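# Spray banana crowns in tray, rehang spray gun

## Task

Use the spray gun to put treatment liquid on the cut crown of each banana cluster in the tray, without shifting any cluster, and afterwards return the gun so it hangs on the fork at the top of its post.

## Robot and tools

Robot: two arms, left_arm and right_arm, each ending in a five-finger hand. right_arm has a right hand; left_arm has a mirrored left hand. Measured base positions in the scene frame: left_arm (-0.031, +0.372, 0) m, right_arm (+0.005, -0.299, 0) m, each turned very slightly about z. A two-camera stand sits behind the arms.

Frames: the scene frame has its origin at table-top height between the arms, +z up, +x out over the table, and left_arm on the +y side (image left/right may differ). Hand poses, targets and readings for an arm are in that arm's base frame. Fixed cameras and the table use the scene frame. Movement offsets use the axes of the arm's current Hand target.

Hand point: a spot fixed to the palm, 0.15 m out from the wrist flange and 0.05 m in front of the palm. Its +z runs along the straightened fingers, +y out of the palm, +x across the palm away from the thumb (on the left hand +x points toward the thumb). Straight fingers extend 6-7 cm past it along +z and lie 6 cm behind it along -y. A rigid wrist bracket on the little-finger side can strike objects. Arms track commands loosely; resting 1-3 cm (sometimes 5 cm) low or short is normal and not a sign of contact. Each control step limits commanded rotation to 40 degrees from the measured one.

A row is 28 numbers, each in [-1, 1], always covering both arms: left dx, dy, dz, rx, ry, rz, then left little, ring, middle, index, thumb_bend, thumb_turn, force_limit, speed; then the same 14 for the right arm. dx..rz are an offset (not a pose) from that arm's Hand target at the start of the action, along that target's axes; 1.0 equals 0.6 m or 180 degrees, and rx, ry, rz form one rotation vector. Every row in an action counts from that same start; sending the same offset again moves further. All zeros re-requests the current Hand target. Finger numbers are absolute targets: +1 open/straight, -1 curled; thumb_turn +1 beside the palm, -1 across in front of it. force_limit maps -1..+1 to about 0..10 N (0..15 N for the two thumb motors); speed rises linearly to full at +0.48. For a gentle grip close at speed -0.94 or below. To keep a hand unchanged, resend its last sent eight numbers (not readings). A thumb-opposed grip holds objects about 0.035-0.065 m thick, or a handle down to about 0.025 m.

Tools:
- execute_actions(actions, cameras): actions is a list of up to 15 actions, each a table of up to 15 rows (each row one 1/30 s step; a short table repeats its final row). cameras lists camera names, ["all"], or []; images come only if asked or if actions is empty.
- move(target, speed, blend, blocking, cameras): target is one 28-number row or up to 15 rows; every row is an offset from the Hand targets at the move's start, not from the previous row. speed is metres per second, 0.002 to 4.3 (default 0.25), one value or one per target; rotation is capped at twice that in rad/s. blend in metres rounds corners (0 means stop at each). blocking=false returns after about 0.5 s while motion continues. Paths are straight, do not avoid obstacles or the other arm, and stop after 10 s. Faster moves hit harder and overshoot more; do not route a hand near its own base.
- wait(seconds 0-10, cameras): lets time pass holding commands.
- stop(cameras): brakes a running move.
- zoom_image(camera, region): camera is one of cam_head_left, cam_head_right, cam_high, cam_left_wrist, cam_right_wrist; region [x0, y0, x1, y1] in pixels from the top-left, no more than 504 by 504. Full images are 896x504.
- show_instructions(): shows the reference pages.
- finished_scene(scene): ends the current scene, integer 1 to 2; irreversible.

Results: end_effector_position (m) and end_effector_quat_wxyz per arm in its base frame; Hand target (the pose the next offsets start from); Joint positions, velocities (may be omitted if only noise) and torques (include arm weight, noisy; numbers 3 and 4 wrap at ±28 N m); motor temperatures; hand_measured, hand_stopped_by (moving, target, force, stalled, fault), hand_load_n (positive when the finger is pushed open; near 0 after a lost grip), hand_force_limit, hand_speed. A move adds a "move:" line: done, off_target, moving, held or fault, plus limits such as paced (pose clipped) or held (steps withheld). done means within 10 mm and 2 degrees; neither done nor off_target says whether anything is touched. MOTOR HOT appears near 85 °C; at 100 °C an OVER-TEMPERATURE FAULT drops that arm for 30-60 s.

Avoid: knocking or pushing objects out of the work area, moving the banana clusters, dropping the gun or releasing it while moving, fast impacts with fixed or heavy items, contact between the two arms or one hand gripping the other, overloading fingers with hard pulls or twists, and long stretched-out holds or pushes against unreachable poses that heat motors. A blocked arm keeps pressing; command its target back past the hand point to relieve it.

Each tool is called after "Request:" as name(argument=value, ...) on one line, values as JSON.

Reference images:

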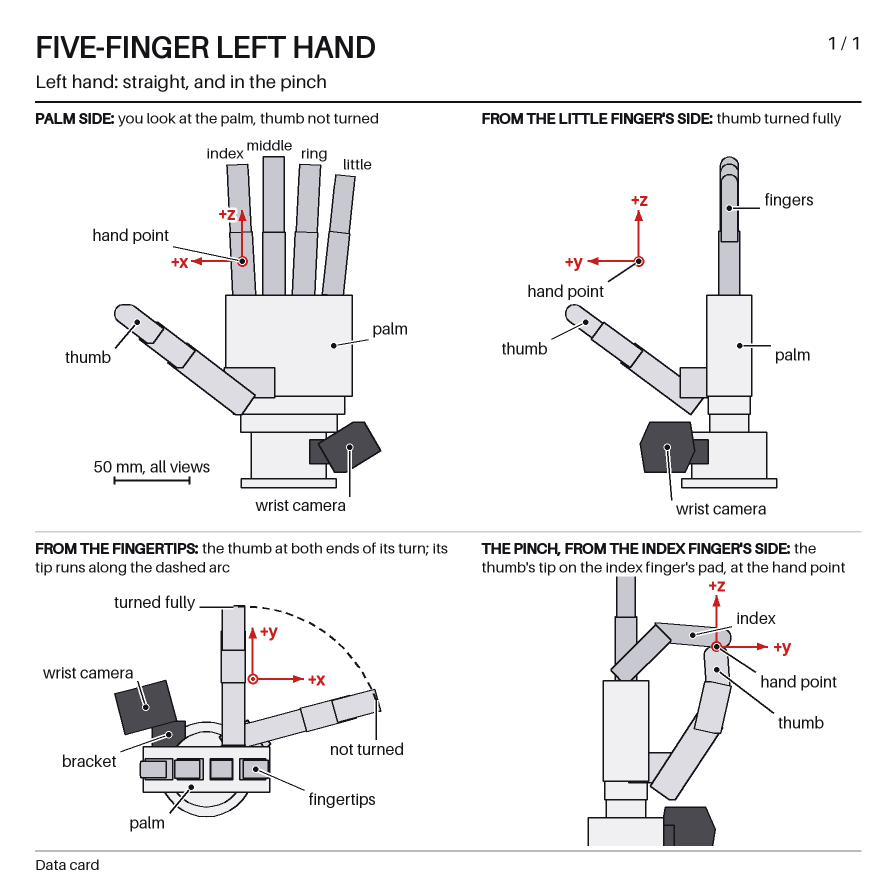

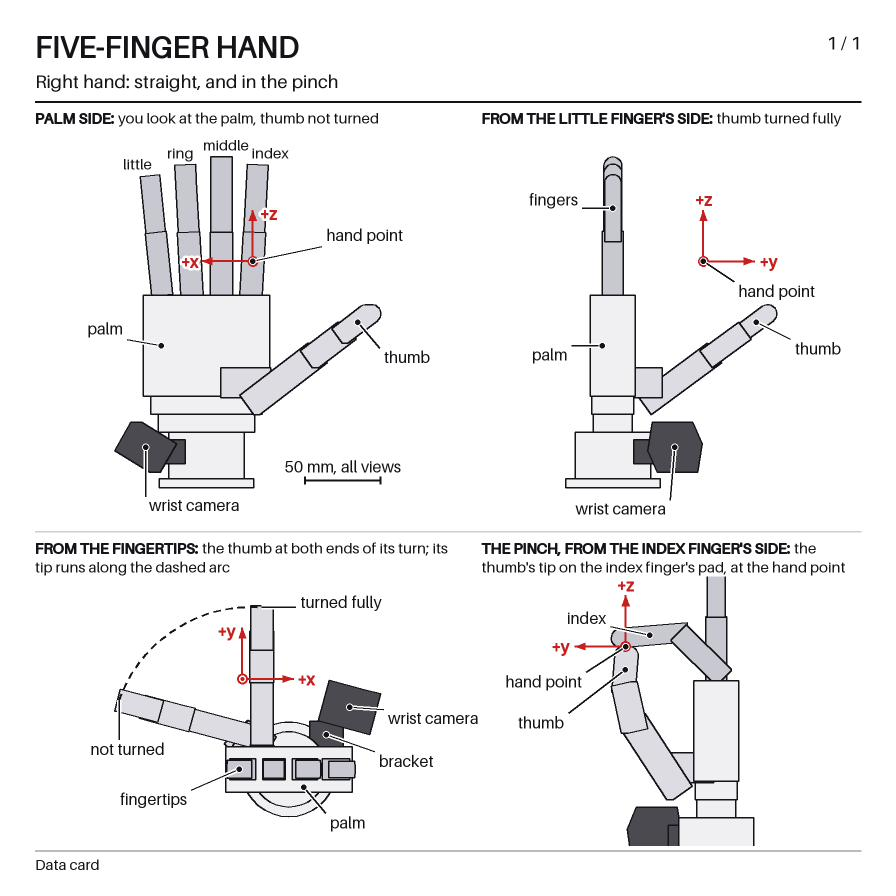

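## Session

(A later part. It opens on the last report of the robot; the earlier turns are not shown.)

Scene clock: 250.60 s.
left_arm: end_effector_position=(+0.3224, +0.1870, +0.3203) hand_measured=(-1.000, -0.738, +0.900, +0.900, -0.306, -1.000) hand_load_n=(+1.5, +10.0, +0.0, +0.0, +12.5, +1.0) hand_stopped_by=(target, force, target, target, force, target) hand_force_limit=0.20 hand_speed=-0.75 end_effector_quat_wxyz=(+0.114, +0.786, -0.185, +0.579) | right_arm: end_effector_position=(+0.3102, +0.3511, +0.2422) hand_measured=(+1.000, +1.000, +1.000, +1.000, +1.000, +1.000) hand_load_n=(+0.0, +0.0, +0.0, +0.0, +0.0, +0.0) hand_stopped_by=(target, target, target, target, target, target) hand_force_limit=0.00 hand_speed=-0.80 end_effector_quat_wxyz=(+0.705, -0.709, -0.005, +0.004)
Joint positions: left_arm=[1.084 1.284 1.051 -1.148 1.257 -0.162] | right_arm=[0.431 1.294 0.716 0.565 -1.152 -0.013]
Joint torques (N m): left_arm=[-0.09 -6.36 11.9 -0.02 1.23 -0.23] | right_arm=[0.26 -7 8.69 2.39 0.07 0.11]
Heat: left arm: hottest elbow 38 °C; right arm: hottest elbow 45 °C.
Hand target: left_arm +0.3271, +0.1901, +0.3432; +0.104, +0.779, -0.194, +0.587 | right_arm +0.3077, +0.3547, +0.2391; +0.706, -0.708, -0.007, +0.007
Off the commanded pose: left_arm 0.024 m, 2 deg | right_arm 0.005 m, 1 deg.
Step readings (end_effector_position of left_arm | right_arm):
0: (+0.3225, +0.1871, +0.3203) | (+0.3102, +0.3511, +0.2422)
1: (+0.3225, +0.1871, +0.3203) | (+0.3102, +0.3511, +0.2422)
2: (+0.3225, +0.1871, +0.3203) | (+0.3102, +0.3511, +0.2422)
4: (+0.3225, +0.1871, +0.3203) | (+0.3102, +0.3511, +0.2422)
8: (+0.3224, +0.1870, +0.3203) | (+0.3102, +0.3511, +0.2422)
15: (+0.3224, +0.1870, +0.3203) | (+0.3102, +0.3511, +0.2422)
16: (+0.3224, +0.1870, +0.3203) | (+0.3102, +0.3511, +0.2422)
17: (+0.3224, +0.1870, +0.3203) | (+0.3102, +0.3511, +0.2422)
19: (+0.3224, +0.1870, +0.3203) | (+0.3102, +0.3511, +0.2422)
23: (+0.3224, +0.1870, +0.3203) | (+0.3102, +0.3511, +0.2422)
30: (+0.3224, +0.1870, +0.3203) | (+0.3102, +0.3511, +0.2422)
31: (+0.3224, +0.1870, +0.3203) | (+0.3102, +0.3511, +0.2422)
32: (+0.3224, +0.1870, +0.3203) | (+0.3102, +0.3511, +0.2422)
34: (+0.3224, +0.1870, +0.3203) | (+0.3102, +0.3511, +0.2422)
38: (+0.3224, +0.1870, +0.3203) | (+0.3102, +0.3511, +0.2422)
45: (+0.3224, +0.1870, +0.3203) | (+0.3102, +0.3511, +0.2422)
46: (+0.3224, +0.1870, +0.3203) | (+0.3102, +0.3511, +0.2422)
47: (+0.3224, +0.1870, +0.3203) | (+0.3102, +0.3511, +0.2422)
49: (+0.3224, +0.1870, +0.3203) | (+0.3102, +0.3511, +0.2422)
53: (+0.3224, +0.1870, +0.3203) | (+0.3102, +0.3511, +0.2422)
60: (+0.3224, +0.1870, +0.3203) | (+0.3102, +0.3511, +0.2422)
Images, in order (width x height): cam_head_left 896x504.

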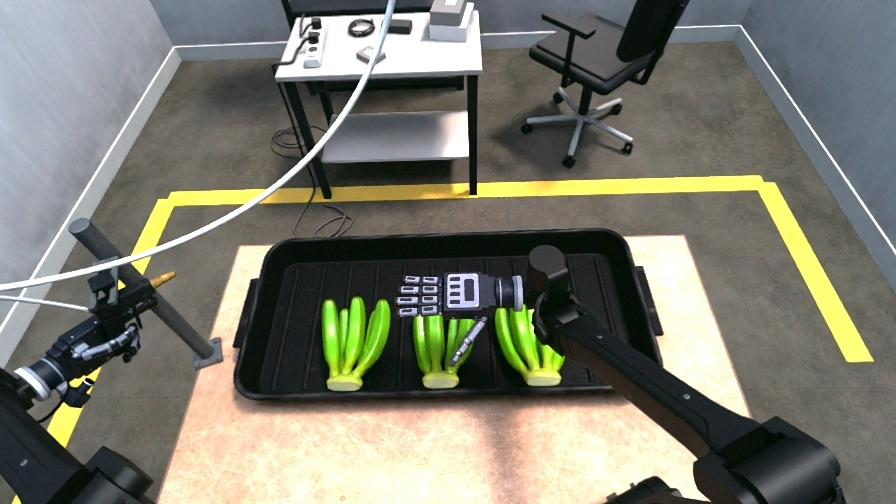

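Request:
execute_actions(actions=[[[0,0,0,0,0,0,-1,-0.96,-0.2,-0.2,-0.6,-1,0.0,-0.3,0,0,0,0,0,0,1,1,1,1,1,1,0,-0.8]],[[0,0,0,0,0,0,-1,-0.96,-0.2,-0.2,-0.6,-1,0.0,-0.3,0,0,0,0,0,0,1,1,1,1,1,1,0,-0.8]]], cameras=["cam_head_left","cam_head_right","cam_high"])

Request:
zoom_image(camera="cam_head_left", region=[70, 260, 170, 360])

Request:
zoom_image(camera="cam_head_right", region=[90, 260, 190, 360])

Request:
zoom_image(camera="cam_high", region=[740, 90, 840, 200])

Scene clock: 252.10 s.
left_arm: end_effector_position=(+0.3224, +0.1870, +0.3204) hand_measured=(-1.000, -0.740, -0.056, +0.008, -0.306, -1.000) hand_load_n=(+0.5, +0.0, +11.0, +0.5, +14.0, +1.5) hand_stopped_by=(target, force, force, force, force, target) hand_force_limit=0.00 hand_speed=-0.30 end_effector_quat_wxyz=(+0.114, +0.786, -0.185, +0.579) | right_arm: end_effector_position=(+0.3102, +0.3511, +0.2422) hand_measured=(+1.000, +1.000, +1.000, +1.000, +1.000, +1.000) hand_load_n=(+0.0, +0.0, +0.0, +0.0, +0.0, -0.5) hand_stopped_by=(target, target, target, target, target, target) hand_force_limit=0.00 hand_speed=-0.80 end_effector_quat_wxyz=(+0.705, -0.709, -0.005, +0.004)
Joint positions: left_arm=[1.084 1.284 1.051 -1.148 1.257 -0.162] | right_arm=[0.431 1.294 0.716 0.565 -1.152 -0.013]
Joint torques (N m): left_arm=[-0.15 -6.3 11.9 -0.01 1.21 -0.24] | right_arm=[0.26 -7.06 8.69 2.39 0.07 0.11]
Heat: left arm: hottest elbow 38 °C; right arm: hottest elbow 45 °C.
Hand target: left_arm +0.3271, +0.1901, +0.3432; +0.104, +0.779, -0.194, +0.587 | right_arm +0.3077, +0.3547, +0.2391; +0.706, -0.708, -0.007, +0.007
Off the commanded pose: left_arm 0.023 m, 2 deg | right_arm 0.005 m, 1 deg.
Step readings (end_effector_position of left_arm | right_arm):
0: (+0.3224, +0.1870, +0.3203) | (+0.3102, +0.3511, +0.2422)
1: (+0.3224, +0.1870, +0.3203) | (+0.3102, +0.3511, +0.2422)
2: (+0.3224, +0.1870, +0.3203) | (+0.3102, +0.3511, +0.2422)
4: (+0.3224, +0.1870, +0.3203) | (+0.3102, +0.3511, +0.2422)
8: (+0.3224, +0.1870, +0.3203) | (+0.3102, +0.3511, +0.2422)
15: (+0.3224, +0.1870, +0.3203) | (+0.3102, +0.3511, +0.2422)
16: (+0.3224, +0.1870, +0.3202) | (+0.3102, +0.3511, +0.2422)
17: (+0.3224, +0.1870, +0.3203) | (+0.3102, +0.3511, +0.2422)
19: (+0.3224, +0.1869, +0.3205) | (+0.3102, +0.3511, +0.2422)
23: (+0.3224, +0.1870, +0.3204) | (+0.3102, +0.3511, +0.2422)
30: (+0.3224, +0.1870, +0.3204) | (+0.3102, +0.3511, +0.2422)
Images, in order (width x height): cam_head_left 896x504, cam_head_right 896x504, cam_high 896x504.

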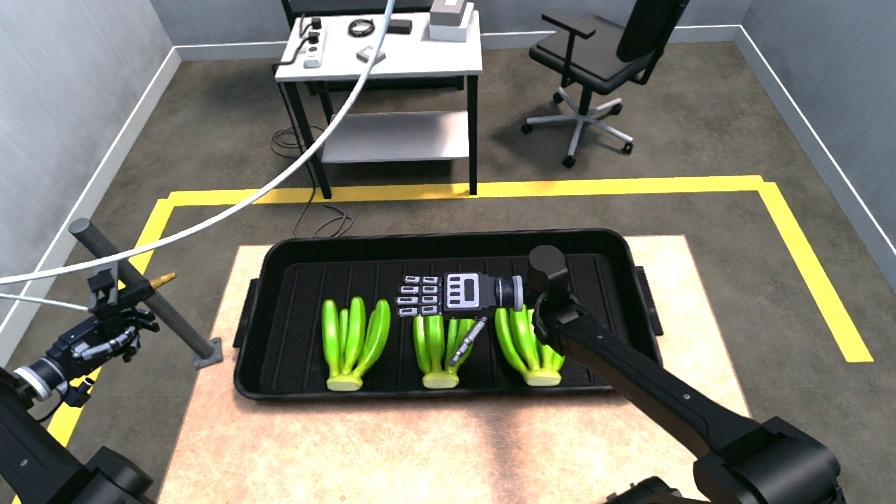

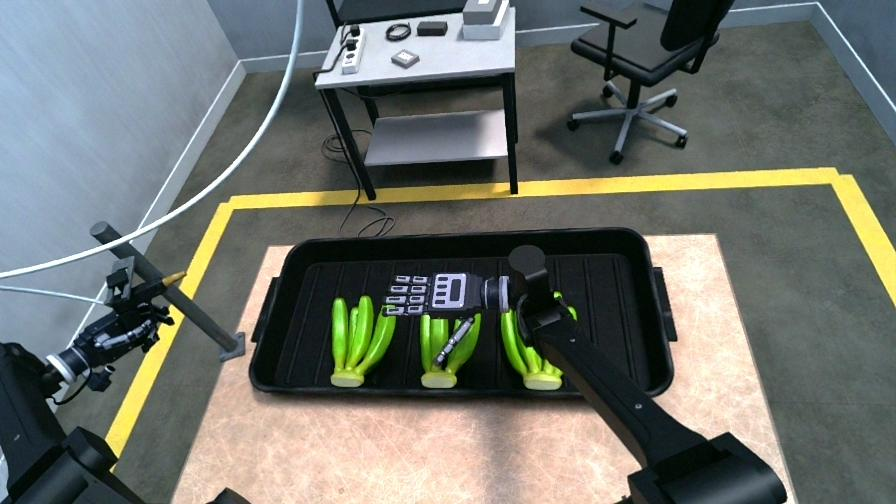

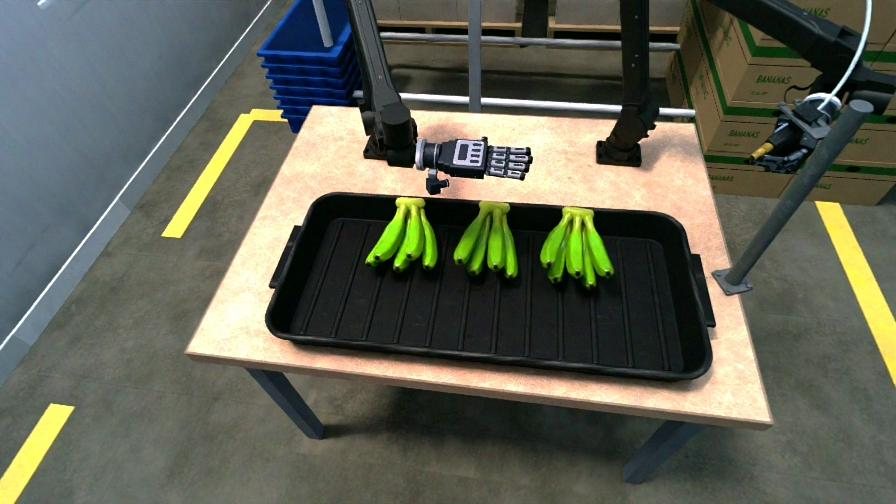

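Scaled by 5.040 from the camera's 896x504 image, which has a finer 1280x720 frame.

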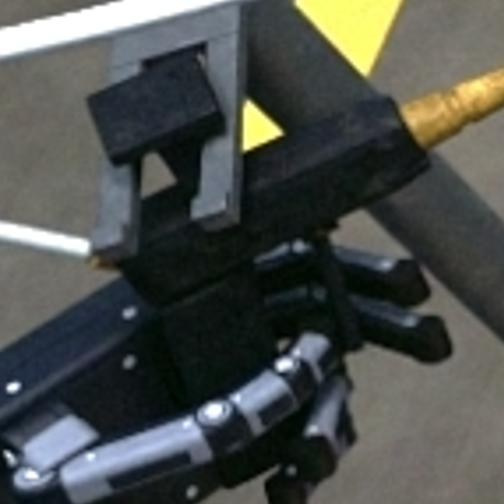

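Scaled by 5.040 from the camera's 896x504 image, which has a finer 1280x720 frame.

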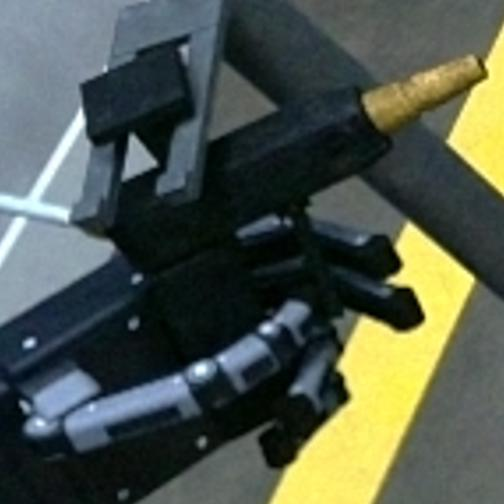

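Scaled by 4.582 from the camera's 896x504 image, which has a finer 1280x720 frame.

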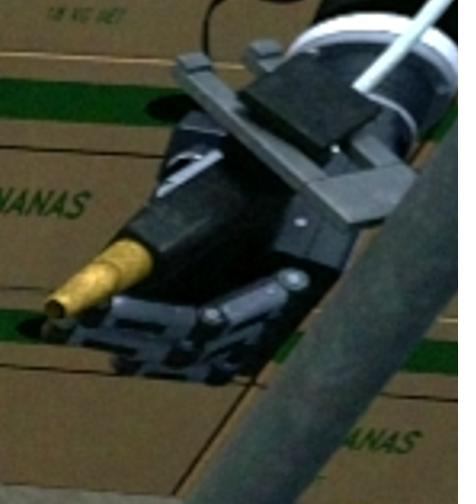

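Request:
execute_actions(actions=[[[0,0,0,0,0,0,-1,-0.96,-0.5,-0.5,-0.6,-1,0.6,-0.6,0,0,0,0,0,0,1,1,1,1,1,1,0,-0.8]],[[0,0,0,0,0,0,-1,-0.96,-0.5,-0.5,-0.6,-1,0.6,-0.6,0,0,0,0,0,0,1,1,1,1,1,1,0,-0.8]]], cameras=["cam_head_left","cam_head_right","cam_high"])

Request:
zoom_image(camera="cam_head_left", region=[110, 285, 180, 355])

Request:
zoom_image(camera="cam_head_right", region=[120, 285, 190, 355])

Scene clock: 254.20 s.
left_arm: end_effector_position=(+0.3224, +0.1870, +0.3204) hand_measured=(-1.000, -0.740, -0.056, -0.024, -0.306, -1.000) hand_load_n=(+0.0, +0.0, +9.0, +7.5, +15.0, +1.0) hand_stopped_by=(target, force, force, force, force, target) hand_force_limit=0.60 hand_speed=-0.60 end_effector_quat_wxyz=(+0.114, +0.786, -0.185, +0.579) | right_arm: end_effector_position=(+0.3102, +0.3511, +0.2422) hand_measured=(+1.000, +1.000, +1.000, +1.000, +1.000, +1.000) hand_load_n=(+0.0, +0.0, +0.0, +0.0, +0.0, +0.0) hand_stopped_by=(target, target, target, target, target, target) hand_force_limit=0.00 hand_speed=-0.80 end_effector_quat_wxyz=(+0.705, -0.709, -0.005, +0.004)
Joint positions: left_arm=[1.084 1.284 1.051 -1.148 1.257 -0.162] | right_arm=[0.431 1.294 0.716 0.565 -1.152 -0.013]
Joint torques (N m): left_arm=[-0.21 -6.24 11.9 0.01 1.21 -0.24] | right_arm=[0.26 -7.06 8.7 2.4 0.07 0.11]
Heat: left arm: hottest elbow 38 °C; right arm: hottest elbow 45 °C.
Hand target: left_arm +0.3271, +0.1901, +0.3432; +0.104, +0.779, -0.194, +0.587 | right_arm +0.3077, +0.3547, +0.2391; +0.706, -0.708, -0.007, +0.007
Off the commanded pose: left_arm 0.023 m, 2 deg | right_arm 0.005 m, 1 deg.
Step readings (end_effector_position of left_arm | right_arm):
0: (+0.3224, +0.1870, +0.3204) | (+0.3102, +0.3511, +0.2422)
1: (+0.3224, +0.1870, +0.3204) | (+0.3102, +0.3511, +0.2422)
2: (+0.3224, +0.1870, +0.3204) | (+0.3102, +0.3511, +0.2422)
4: (+0.3224, +0.1870, +0.3204) | (+0.3102, +0.3511, +0.2422)
8: (+0.3224, +0.1870, +0.3204) | (+0.3102, +0.3511, +0.2422)
15: (+0.3224, +0.1870, +0.3204) | (+0.3102, +0.3511, +0.2422)
16: (+0.3224, +0.1870, +0.3204) | (+0.3102, +0.3511, +0.2422)
17: (+0.3224, +0.1870, +0.3204) | (+0.3102, +0.3511, +0.2422)
19: (+0.3224, +0.1870, +0.3204) | (+0.3102, +0.3511, +0.2422)
23: (+0.3224, +0.1870, +0.3204) | (+0.3102, +0.3511, +0.2422)
30: (+0.3224, +0.1870, +0.3204) | (+0.3102, +0.3511, +0.2422)
Images, in order (width x height): cam_head_left 896x504, cam_head_right 896x504, cam_high 896x504.

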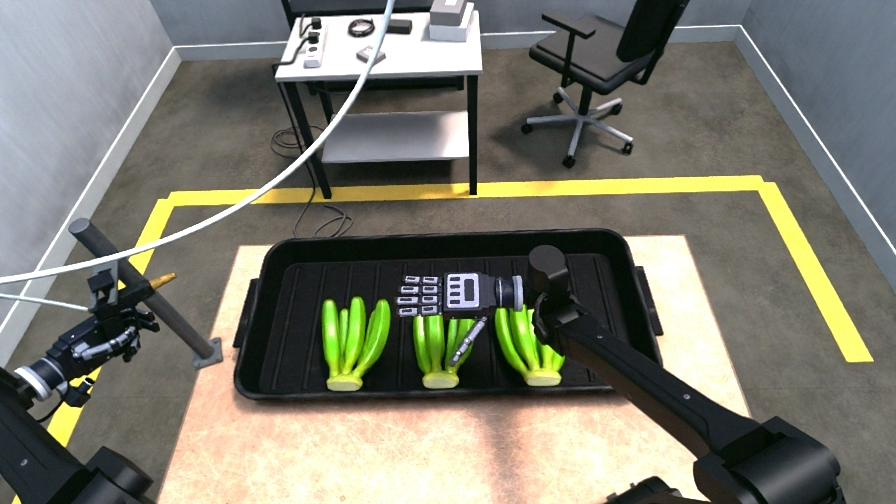

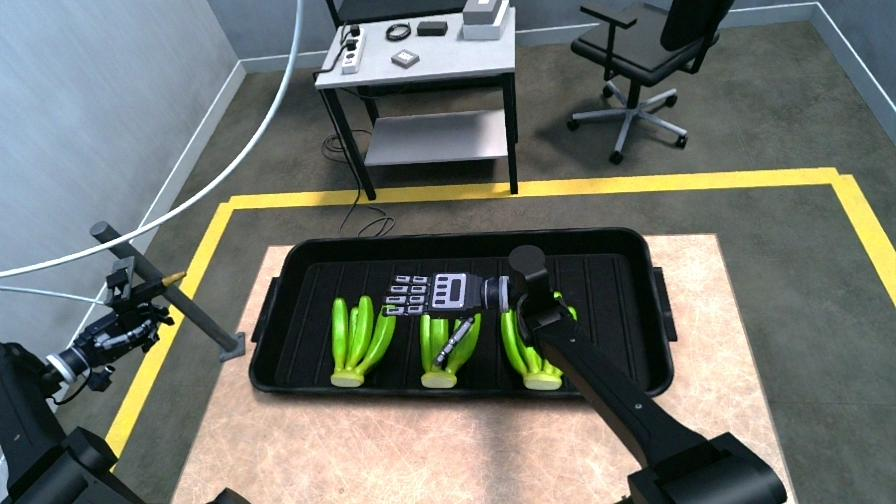

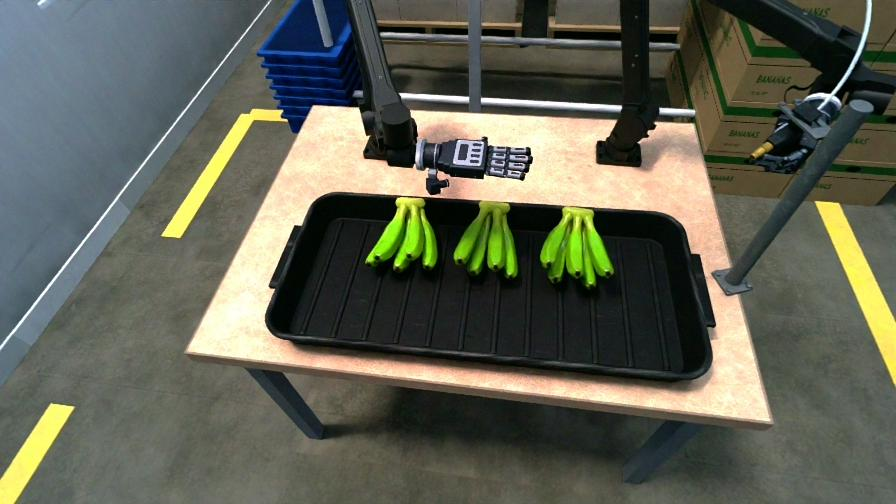

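Scaled by 7.200 from the camera's 896x504 image, which has a finer 1280x720 frame.

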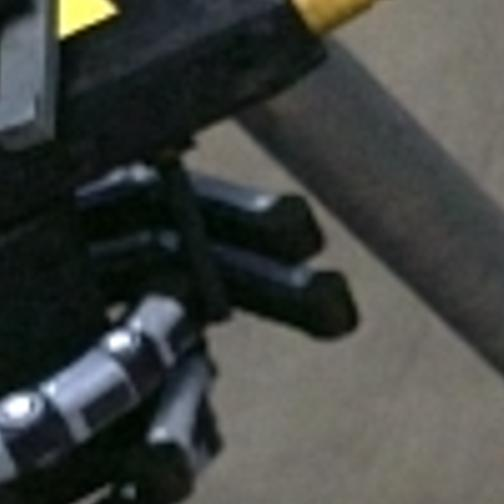

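Scaled by 7.200 from the camera's 896x504 image, which has a finer 1280x720 frame.

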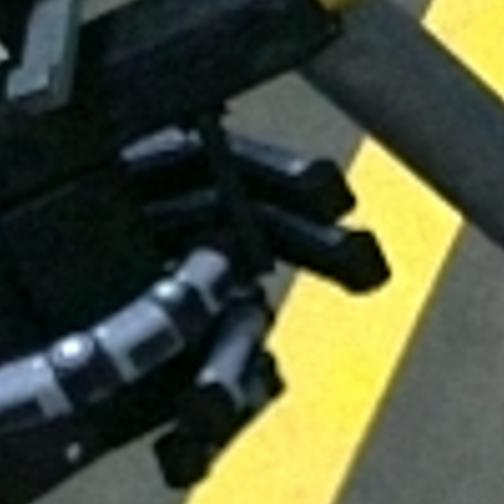

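Request:
move(target=[0,0,0,0,0,0,-1,-0.96,-0.5,-0.5,-0.6,-1,0.6,-0.6,0.0167,-0.1,0.45,0,0,0,-0.9,-0.9,-0.9,-0.9,1,1,0,0.3], speed=0.2, cameras=["cam_head_left","cam_right_wrist"])

Scene clock: 258.00 s.
left_arm: end_effector_position=(+0.3224, +0.1870, +0.3204) hand_measured=(-1.000, -0.740, -0.056, -0.024, -0.306, -1.000) hand_load_n=(+0.5, +0.0, +9.0, +7.5, +15.5, +1.0) hand_stopped_by=(target, force, force, force, force, target) hand_force_limit=0.60 hand_speed=-0.60 end_effector_quat_wxyz=(+0.114, +0.786, -0.185, +0.579) | right_arm: end_effector_position=(+0.3062, +0.6079, +0.2707) hand_measured=(-0.900, -0.900, -0.900, -0.900, +1.000, +1.000) hand_load_n=(+0.0, +0.0, +0.5, +0.0, +0.0, +0.0) hand_stopped_by=(target, target, target, target, target, target) hand_force_limit=0.00 hand_speed=0.30 end_effector_quat_wxyz=(+0.694, -0.720, +0.005, +0.015)
Joint positions: left_arm=[1.084 1.284 1.051 -1.148 1.257 -0.162] | right_arm=[0.885 1.648 1.209 0.392 -0.7 -0.002]
Joint torques (N m): left_arm=[-0.15 -6.3 11.89 -0.03 1.21 -0.24] | right_arm=[0.21 -13.27 16.02 1.32 0.1 0.05]
Heat: left arm: hottest elbow 38 °C; right arm: hottest elbow 45 °C.
Hand target: left_arm +0.3271, +0.1901, +0.3432; +0.104, +0.779, -0.194, +0.587 | right_arm +0.3119, +0.6250, +0.2986; +0.706, -0.708, -0.007, +0.008
Off the commanded pose: left_arm 0.023 m, 2 deg | right_arm 0.033 m, 3 deg.
move: off_target (left_arm, right_arm)
Images, in order (width x height): cam_head_left 896x504, cam_right_wrist 896x504.

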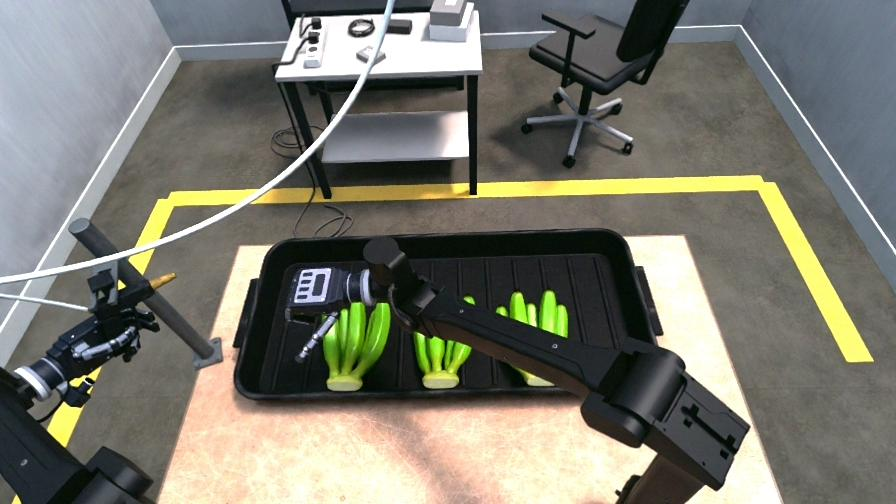

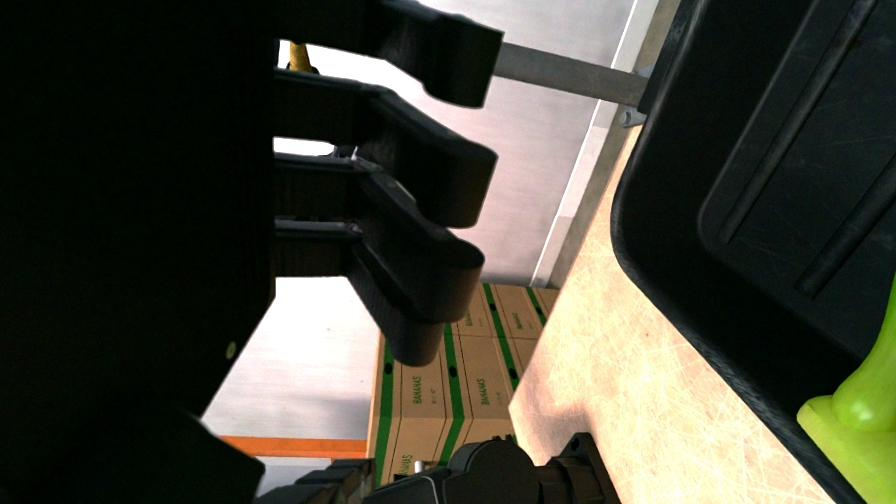

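Request:
move(target=[0,0,0,0,0,0,-1,-0.96,-0.5,-0.5,-0.6,-1,0.6,-0.6,0,-0.16,0.04,0,0,0,1,1,1,1,1,1,0,0.3], speed=0.2, cameras=["cam_head_left","cam_right_wrist"])

Scene clock: 259.77 s.
left_arm: end_effector_position=(+0.3224, +0.1870, +0.3204) hand_measured=(-1.000, -0.740, -0.056, -0.024, -0.306, -1.000) hand_load_n=(+0.5, +0.0, +9.0, +7.5, +15.0, +1.0) hand_stopped_by=(target, force, force, force, force, target) hand_force_limit=0.60 hand_speed=-0.60 end_effector_quat_wxyz=(+0.114, +0.786, -0.185, +0.579) | right_arm: end_effector_position=(+0.3136, +0.6358, +0.3525) hand_measured=(+1.000, +1.000, +1.000, +1.000, +1.000, +1.000) hand_load_n=(-0.5, +0.0, +0.0, +0.0, +0.0, -0.5) hand_stopped_by=(target, target, target, target, target, target) hand_force_limit=0.00 hand_speed=0.30 end_effector_quat_wxyz=(+0.689, -0.725, +0.011, +0.018)
Joint positions: left_arm=[1.084 1.284 1.051 -1.148 1.257 -0.162] | right_arm=[0.907 1.645 1.441 0.138 -0.673 0.001]
Joint torques (N m): left_arm=[-0.15 -6.3 11.9 -0.01 1.21 -0.24] | right_arm=[0.62 -15.21 17.22 1.33 0.09 0.03]
Heat: left arm: hottest elbow 38 °C; right arm: hottest elbow 45 °C.
Hand target: left_arm +0.3271, +0.1901, +0.3432; +0.104, +0.779, -0.194, +0.587 | right_arm +0.3116, +0.6491, +0.3947; +0.707, -0.708, -0.007, +0.007
Off the commanded pose: left_arm 0.023 m, 2 deg | right_arm 0.044 m, 4 deg.
move: off_target (left_arm, right_arm)
Images, in order (width x height): cam_head_left 896x504, cam_right_wrist 896x504.

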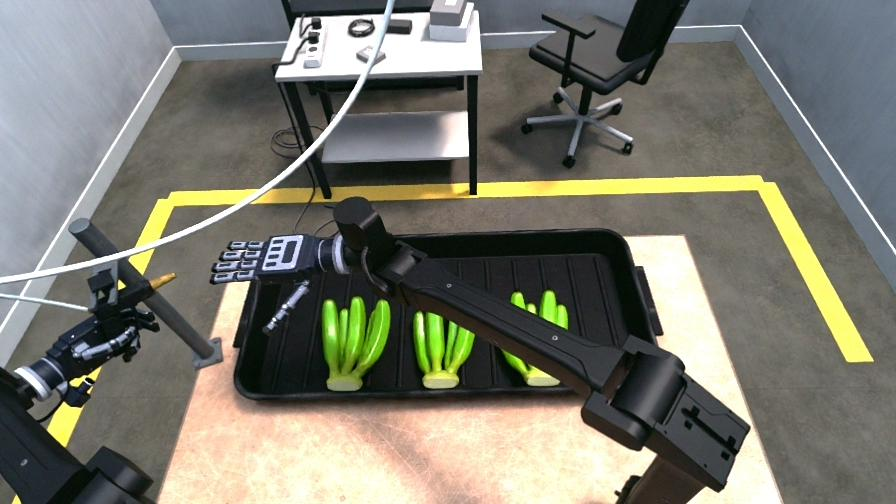

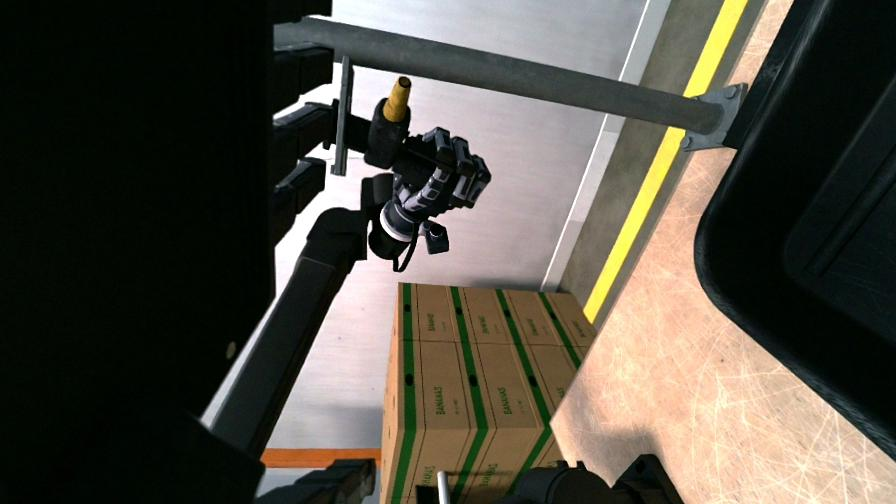

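Request:
zoom_image(camera="cam_right_wrist", region=[320, 60, 500, 240])

Request:
zoom_image(camera="cam_right_wrist", region=[400, 110, 500, 210])

Scaled by 2.800 from the camera's 896x504 image, which has a finer 1280x720 frame.

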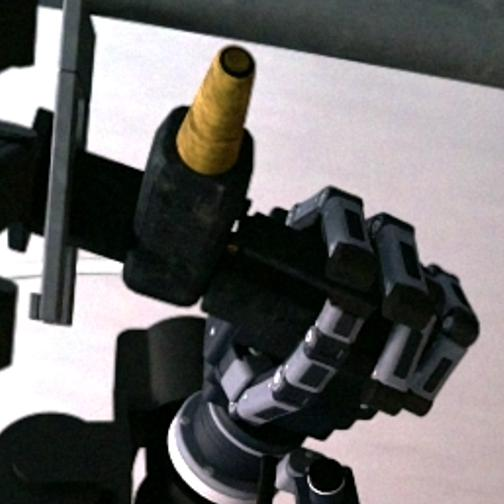

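Scaled by 5.040 from the camera's 896x504 image, which has a finer 1280x720 frame.

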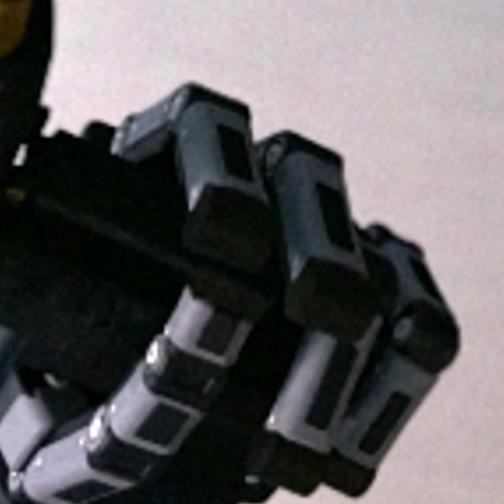

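Request:
execute_actions(actions=[[[0,0,0,0,0,0,-0.6,-0.5,0.95,0.95,0.95,-1,0.6,-0.1,0,0,0,0,0,0,1,1,1,1,1,1,0,0.3]],[[0,0,0,0,0,0,-0.6,-0.5,0.95,0.95,0.95,-1,0.6,-0.1,0,0,0,0,0,0,1,1,1,1,1,1,0,0.3]]], cameras=["cam_right_wrist"])

Request:
zoom_image(camera="cam_right_wrist", region=[360, 80, 520, 240])

Scene clock: 262.43 s.
left_arm: end_effector_position=(+0.3231, +0.1877, +0.3247) hand_measured=(-0.600, -0.500, +0.950, +0.950, +0.950, -1.000) hand_load_n=(+0.0, +0.0, +0.0, +0.0, +0.0, +0.0) hand_stopped_by=(target, target, target, target, target, target) hand_force_limit=0.60 hand_speed=-0.10 end_effector_quat_wxyz=(+0.113, +0.782, -0.186, +0.583) | right_arm: end_effector_position=(+0.3136, +0.6358, +0.3525) hand_measured=(+1.000, +1.000, +1.000, +1.000, +1.000, +1.000) hand_load_n=(-0.5, +0.0, +0.0, +0.0, +0.0, -0.5) hand_stopped_by=(target, target, target, target, target, target) hand_force_limit=0.00 hand_speed=0.30 end_effector_quat_wxyz=(+0.689, -0.725, +0.011, +0.018)
Joint positions: left_arm=[1.084 1.284 1.058 -1.148 1.267 -0.163] | right_arm=[0.907 1.645 1.441 0.138 -0.673 0.001]
Joint torques (N m): left_arm=[-0.15 -6.3 11.41 0.06 0.86 -0.25] | right_arm=[0.62 -15.21 17.22 1.36 0.09 0.03]
Heat: left arm: hottest elbow 38 °C; right arm: hottest elbow 46 °C.
Hand target: left_arm +0.3271, +0.1901, +0.3431; +0.104, +0.779, -0.194, +0.587 | right_arm +0.3116, +0.6491, +0.3947; +0.707, -0.708, -0.007, +0.007
Off the commanded pose: left_arm 0.019 m, 1 deg | right_arm 0.044 m, 4 deg.
Step readings (end_effector_position of left_arm | right_arm):
0: (+0.3224, +0.1870, +0.3204) | (+0.3136, +0.6358, +0.3525)
1: (+0.3224, +0.1870, +0.3204) | (+0.3136, +0.6358, +0.3525)
2: (+0.3224, +0.1870, +0.3204) | (+0.3136, +0.6358, +0.3525)
4: (+0.3224, +0.1868, +0.3208) | (+0.3136, +0.6358, +0.3525)
8: (+0.3228, +0.1873, +0.3237) | (+0.3136, +0.6358, +0.3525)
15: (+0.3231, +0.1877, +0.3247) | (+0.3136, +0.6358, +0.3525)
16: (+0.3231, +0.1877, +0.3247) | (+0.3136, +0.6358, +0.3525)
17: (+0.3231, +0.1877, +0.3247) | (+0.3136, +0.6358, +0.3525)
19: (+0.3231, +0.1877, +0.3247) | (+0.3136, +0.6358, +0.3525)
23: (+0.3231, +0.1877, +0.3247) | (+0.3136, +0.6358, +0.3525)
30: (+0.3231, +0.1877, +0.3247) | (+0.3136, +0.6358, +0.3525)
Images, in order (width x height): cam_right_wrist 896x504.

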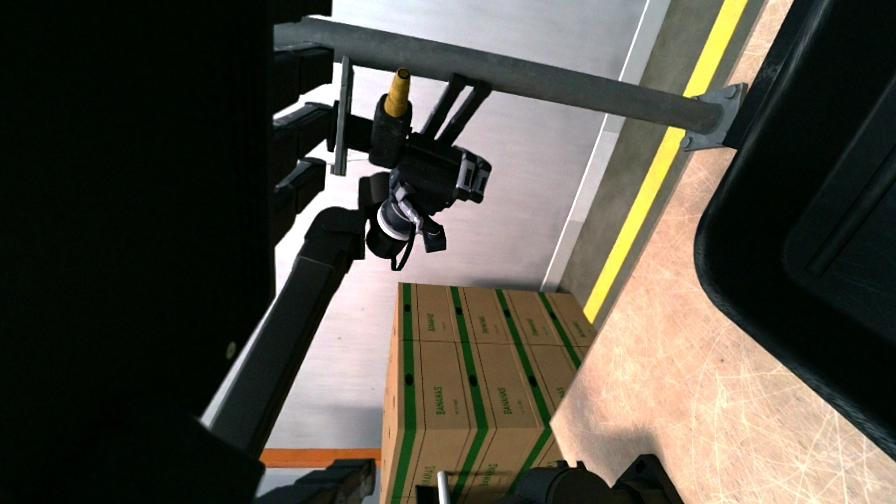

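Scaled by 3.150 from the camera's 896x504 image, which has a finer 1280x720 frame.

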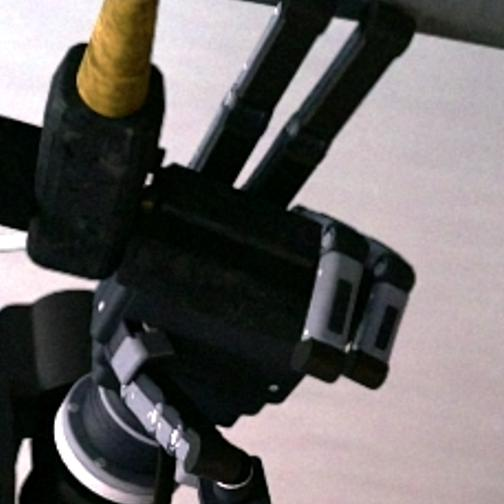

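Request:
execute_actions(actions=[[[0,0,0,0,0,0,-0.1,-0.1,0.95,0.95,0.7,-1,0.6,-0.1,0,0,0,0,0,0,1,1,1,1,1,1,0,0.3]]], cameras=[])

Request:
move(target=[0,0,-0.025,0,0,0,-0.1,-0.1,0.95,0.95,0.7,-1,0.6,-0.1,0,0,0,0,0,0,1,1,1,1,1,1,0,0.3], speed=0.05, cameras=["cam_right_wrist","cam_head_left"])

Request:
zoom_image(camera="cam_right_wrist", region=[360, 80, 520, 240])

Request:
zoom_image(camera="cam_head_left", region=[70, 260, 170, 360])

Scene clock: 263.90 s.
left_arm: end_effector_position=(+0.3231, +0.1877, +0.3250) hand_measured=(-0.100, -0.100, +0.950, +0.950, +0.700, -1.000) hand_load_n=(+0.0, +0.0, +0.0, +0.0, +0.0, -0.5) hand_stopped_by=(target, target, target, target, target, target) hand_force_limit=0.60 hand_speed=-0.10 end_effector_quat_wxyz=(+0.113, +0.782, -0.186, +0.584) | right_arm: end_effector_position=(+0.3136, +0.6358, +0.3525) hand_measured=(+1.000, +1.000, +1.000, +1.000, +1.000, +1.000) hand_load_n=(+0.0, +0.0, +0.0, +0.0, +0.0, +0.0) hand_stopped_by=(target, target, target, target, target, target) hand_force_limit=0.00 hand_speed=0.30 end_effector_quat_wxyz=(+0.689, -0.725, +0.011, +0.018)
Joint positions: left_arm=[1.084 1.284 1.058 -1.148 1.268 -0.164] | right_arm=[0.907 1.645 1.441 0.138 -0.673 0.001]
Joint torques (N m): left_arm=[-0.21 -6.3 11.41 0.06 0.84 -0.23] | right_arm=[0.62 -15.21 17.21 1.36 0.09 0.03]
Heat: left arm: hottest elbow 38 °C; right arm: hottest elbow 46 °C.
Hand target: left_arm +0.3270, +0.1900, +0.3432; +0.104, +0.779, -0.194, +0.587 | right_arm +0.3116, +0.6491, +0.3947; +0.707, -0.708, -0.007, +0.007
Off the commanded pose: left_arm 0.019 m, 1 deg | right_arm 0.044 m, 4 deg.
Step readings (end_effector_position of left_arm | right_arm):
0: (+0.3231, +0.1877, +0.3247) | (+0.3136, +0.6358, +0.3525)
1: (+0.3231, +0.1877, +0.3247) | (+0.3136, +0.6358, +0.3525)
2: (+0.3231, +0.1877, +0.3247) | (+0.3136, +0.6358, +0.3525)
4: (+0.3231, +0.1877, +0.3248) | (+0.3136, +0.6358, +0.3525)
8: (+0.3231, +0.1877, +0.3250) | (+0.3136, +0.6358, +0.3525)
15: (+0.3231, +0.1877, +0.3250) | (+0.3136, +0.6358, +0.3525)
No camera images: "cameras" was empty.

Scene clock: 265.27 s.
left_arm: end_effector_position=(+0.3125, +0.1861, +0.3359) hand_measured=(-0.100, -0.100, +0.950, +0.950, +0.700, -1.000) hand_load_n=(+0.0, +0.5, +0.0, +0.0, +0.0, +0.0) hand_stopped_by=(target, target, target, target, target, target) hand_force_limit=0.60 hand_speed=-0.10 end_effector_quat_wxyz=(+0.118, +0.782, -0.187, +0.583) | right_arm: end_effector_position=(+0.3136, +0.6358, +0.3525) hand_measured=(+1.000, +1.000, +1.000, +1.000, +1.000, +1.000) hand_load_n=(+0.0, +0.0, +0.0, +0.0, +0.0, -0.5) hand_stopped_by=(target, target, target, target, target, target) hand_force_limit=0.00 hand_speed=0.30 end_effector_quat_wxyz=(+0.689, -0.725, +0.011, +0.018)
Joint positions: left_arm=[1.107 1.284 1.089 -1.279 1.272 -0.067] | right_arm=[0.907 1.645 1.441 0.138 -0.673 0.001]
Joint torques (N m): left_arm=[1.03 -4.78 11.41 -0.09 0.92 0.04] | right_arm=[0.62 -15.21 17.21 1.36 0.09 0.03]
Heat: left arm: hottest elbow 38 °C; right arm: hottest elbow 46 °C.
Hand target: left_arm +0.3139, +0.1959, +0.3477; +0.104, +0.779, -0.194, +0.587 | right_arm +0.3116, +0.6491, +0.3947; +0.707, -0.708, -0.007, +0.007
Off the commanded pose: left_arm 0.015 m, 2 deg | right_arm 0.044 m, 4 deg.
move: off_target (left_arm, right_arm)
Images, in order (width x height): cam_head_left 896x504, cam_right_wrist 896x504.

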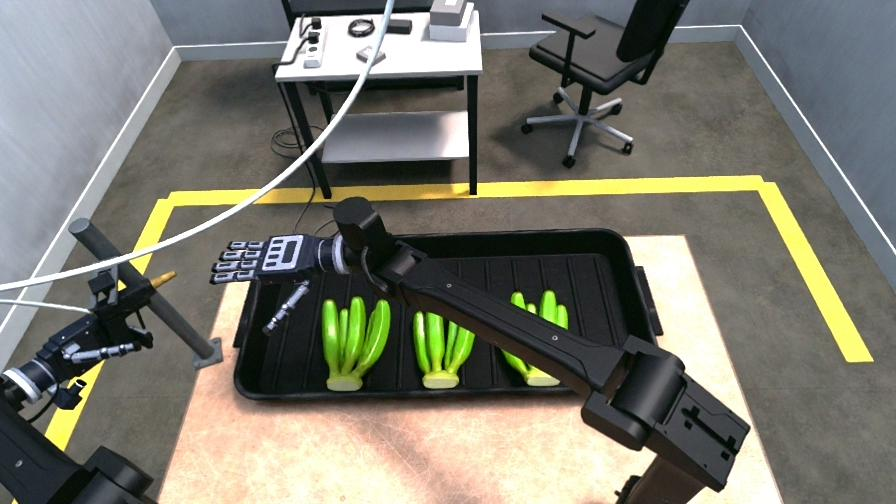

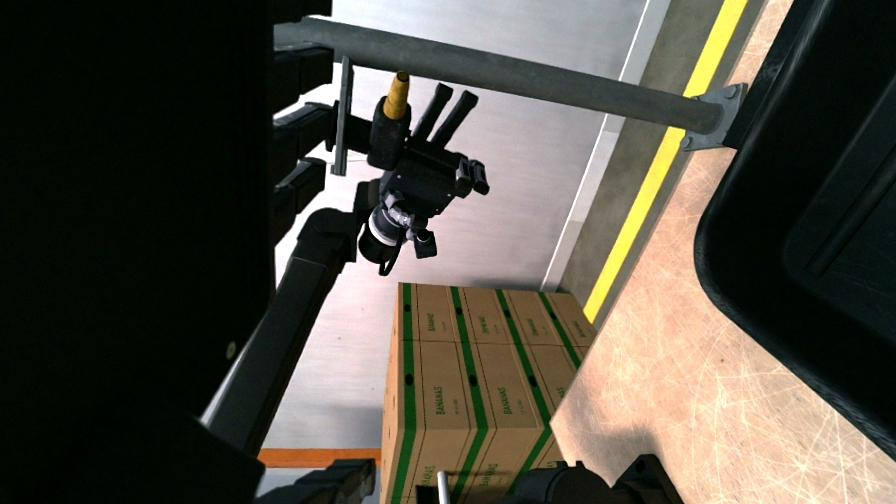

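Scaled by 3.150 from the camera's 896x504 image, which has a finer 1280x720 frame.

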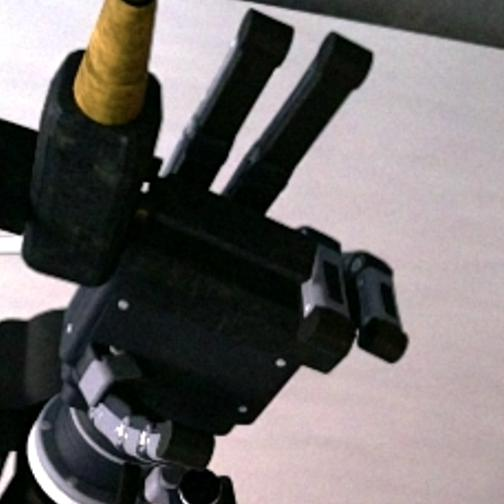

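Scaled by 5.040 from the camera's 896x504 image, which has a finer 1280x720 frame.

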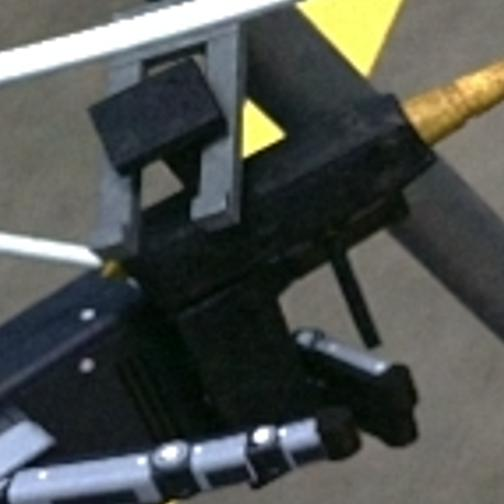

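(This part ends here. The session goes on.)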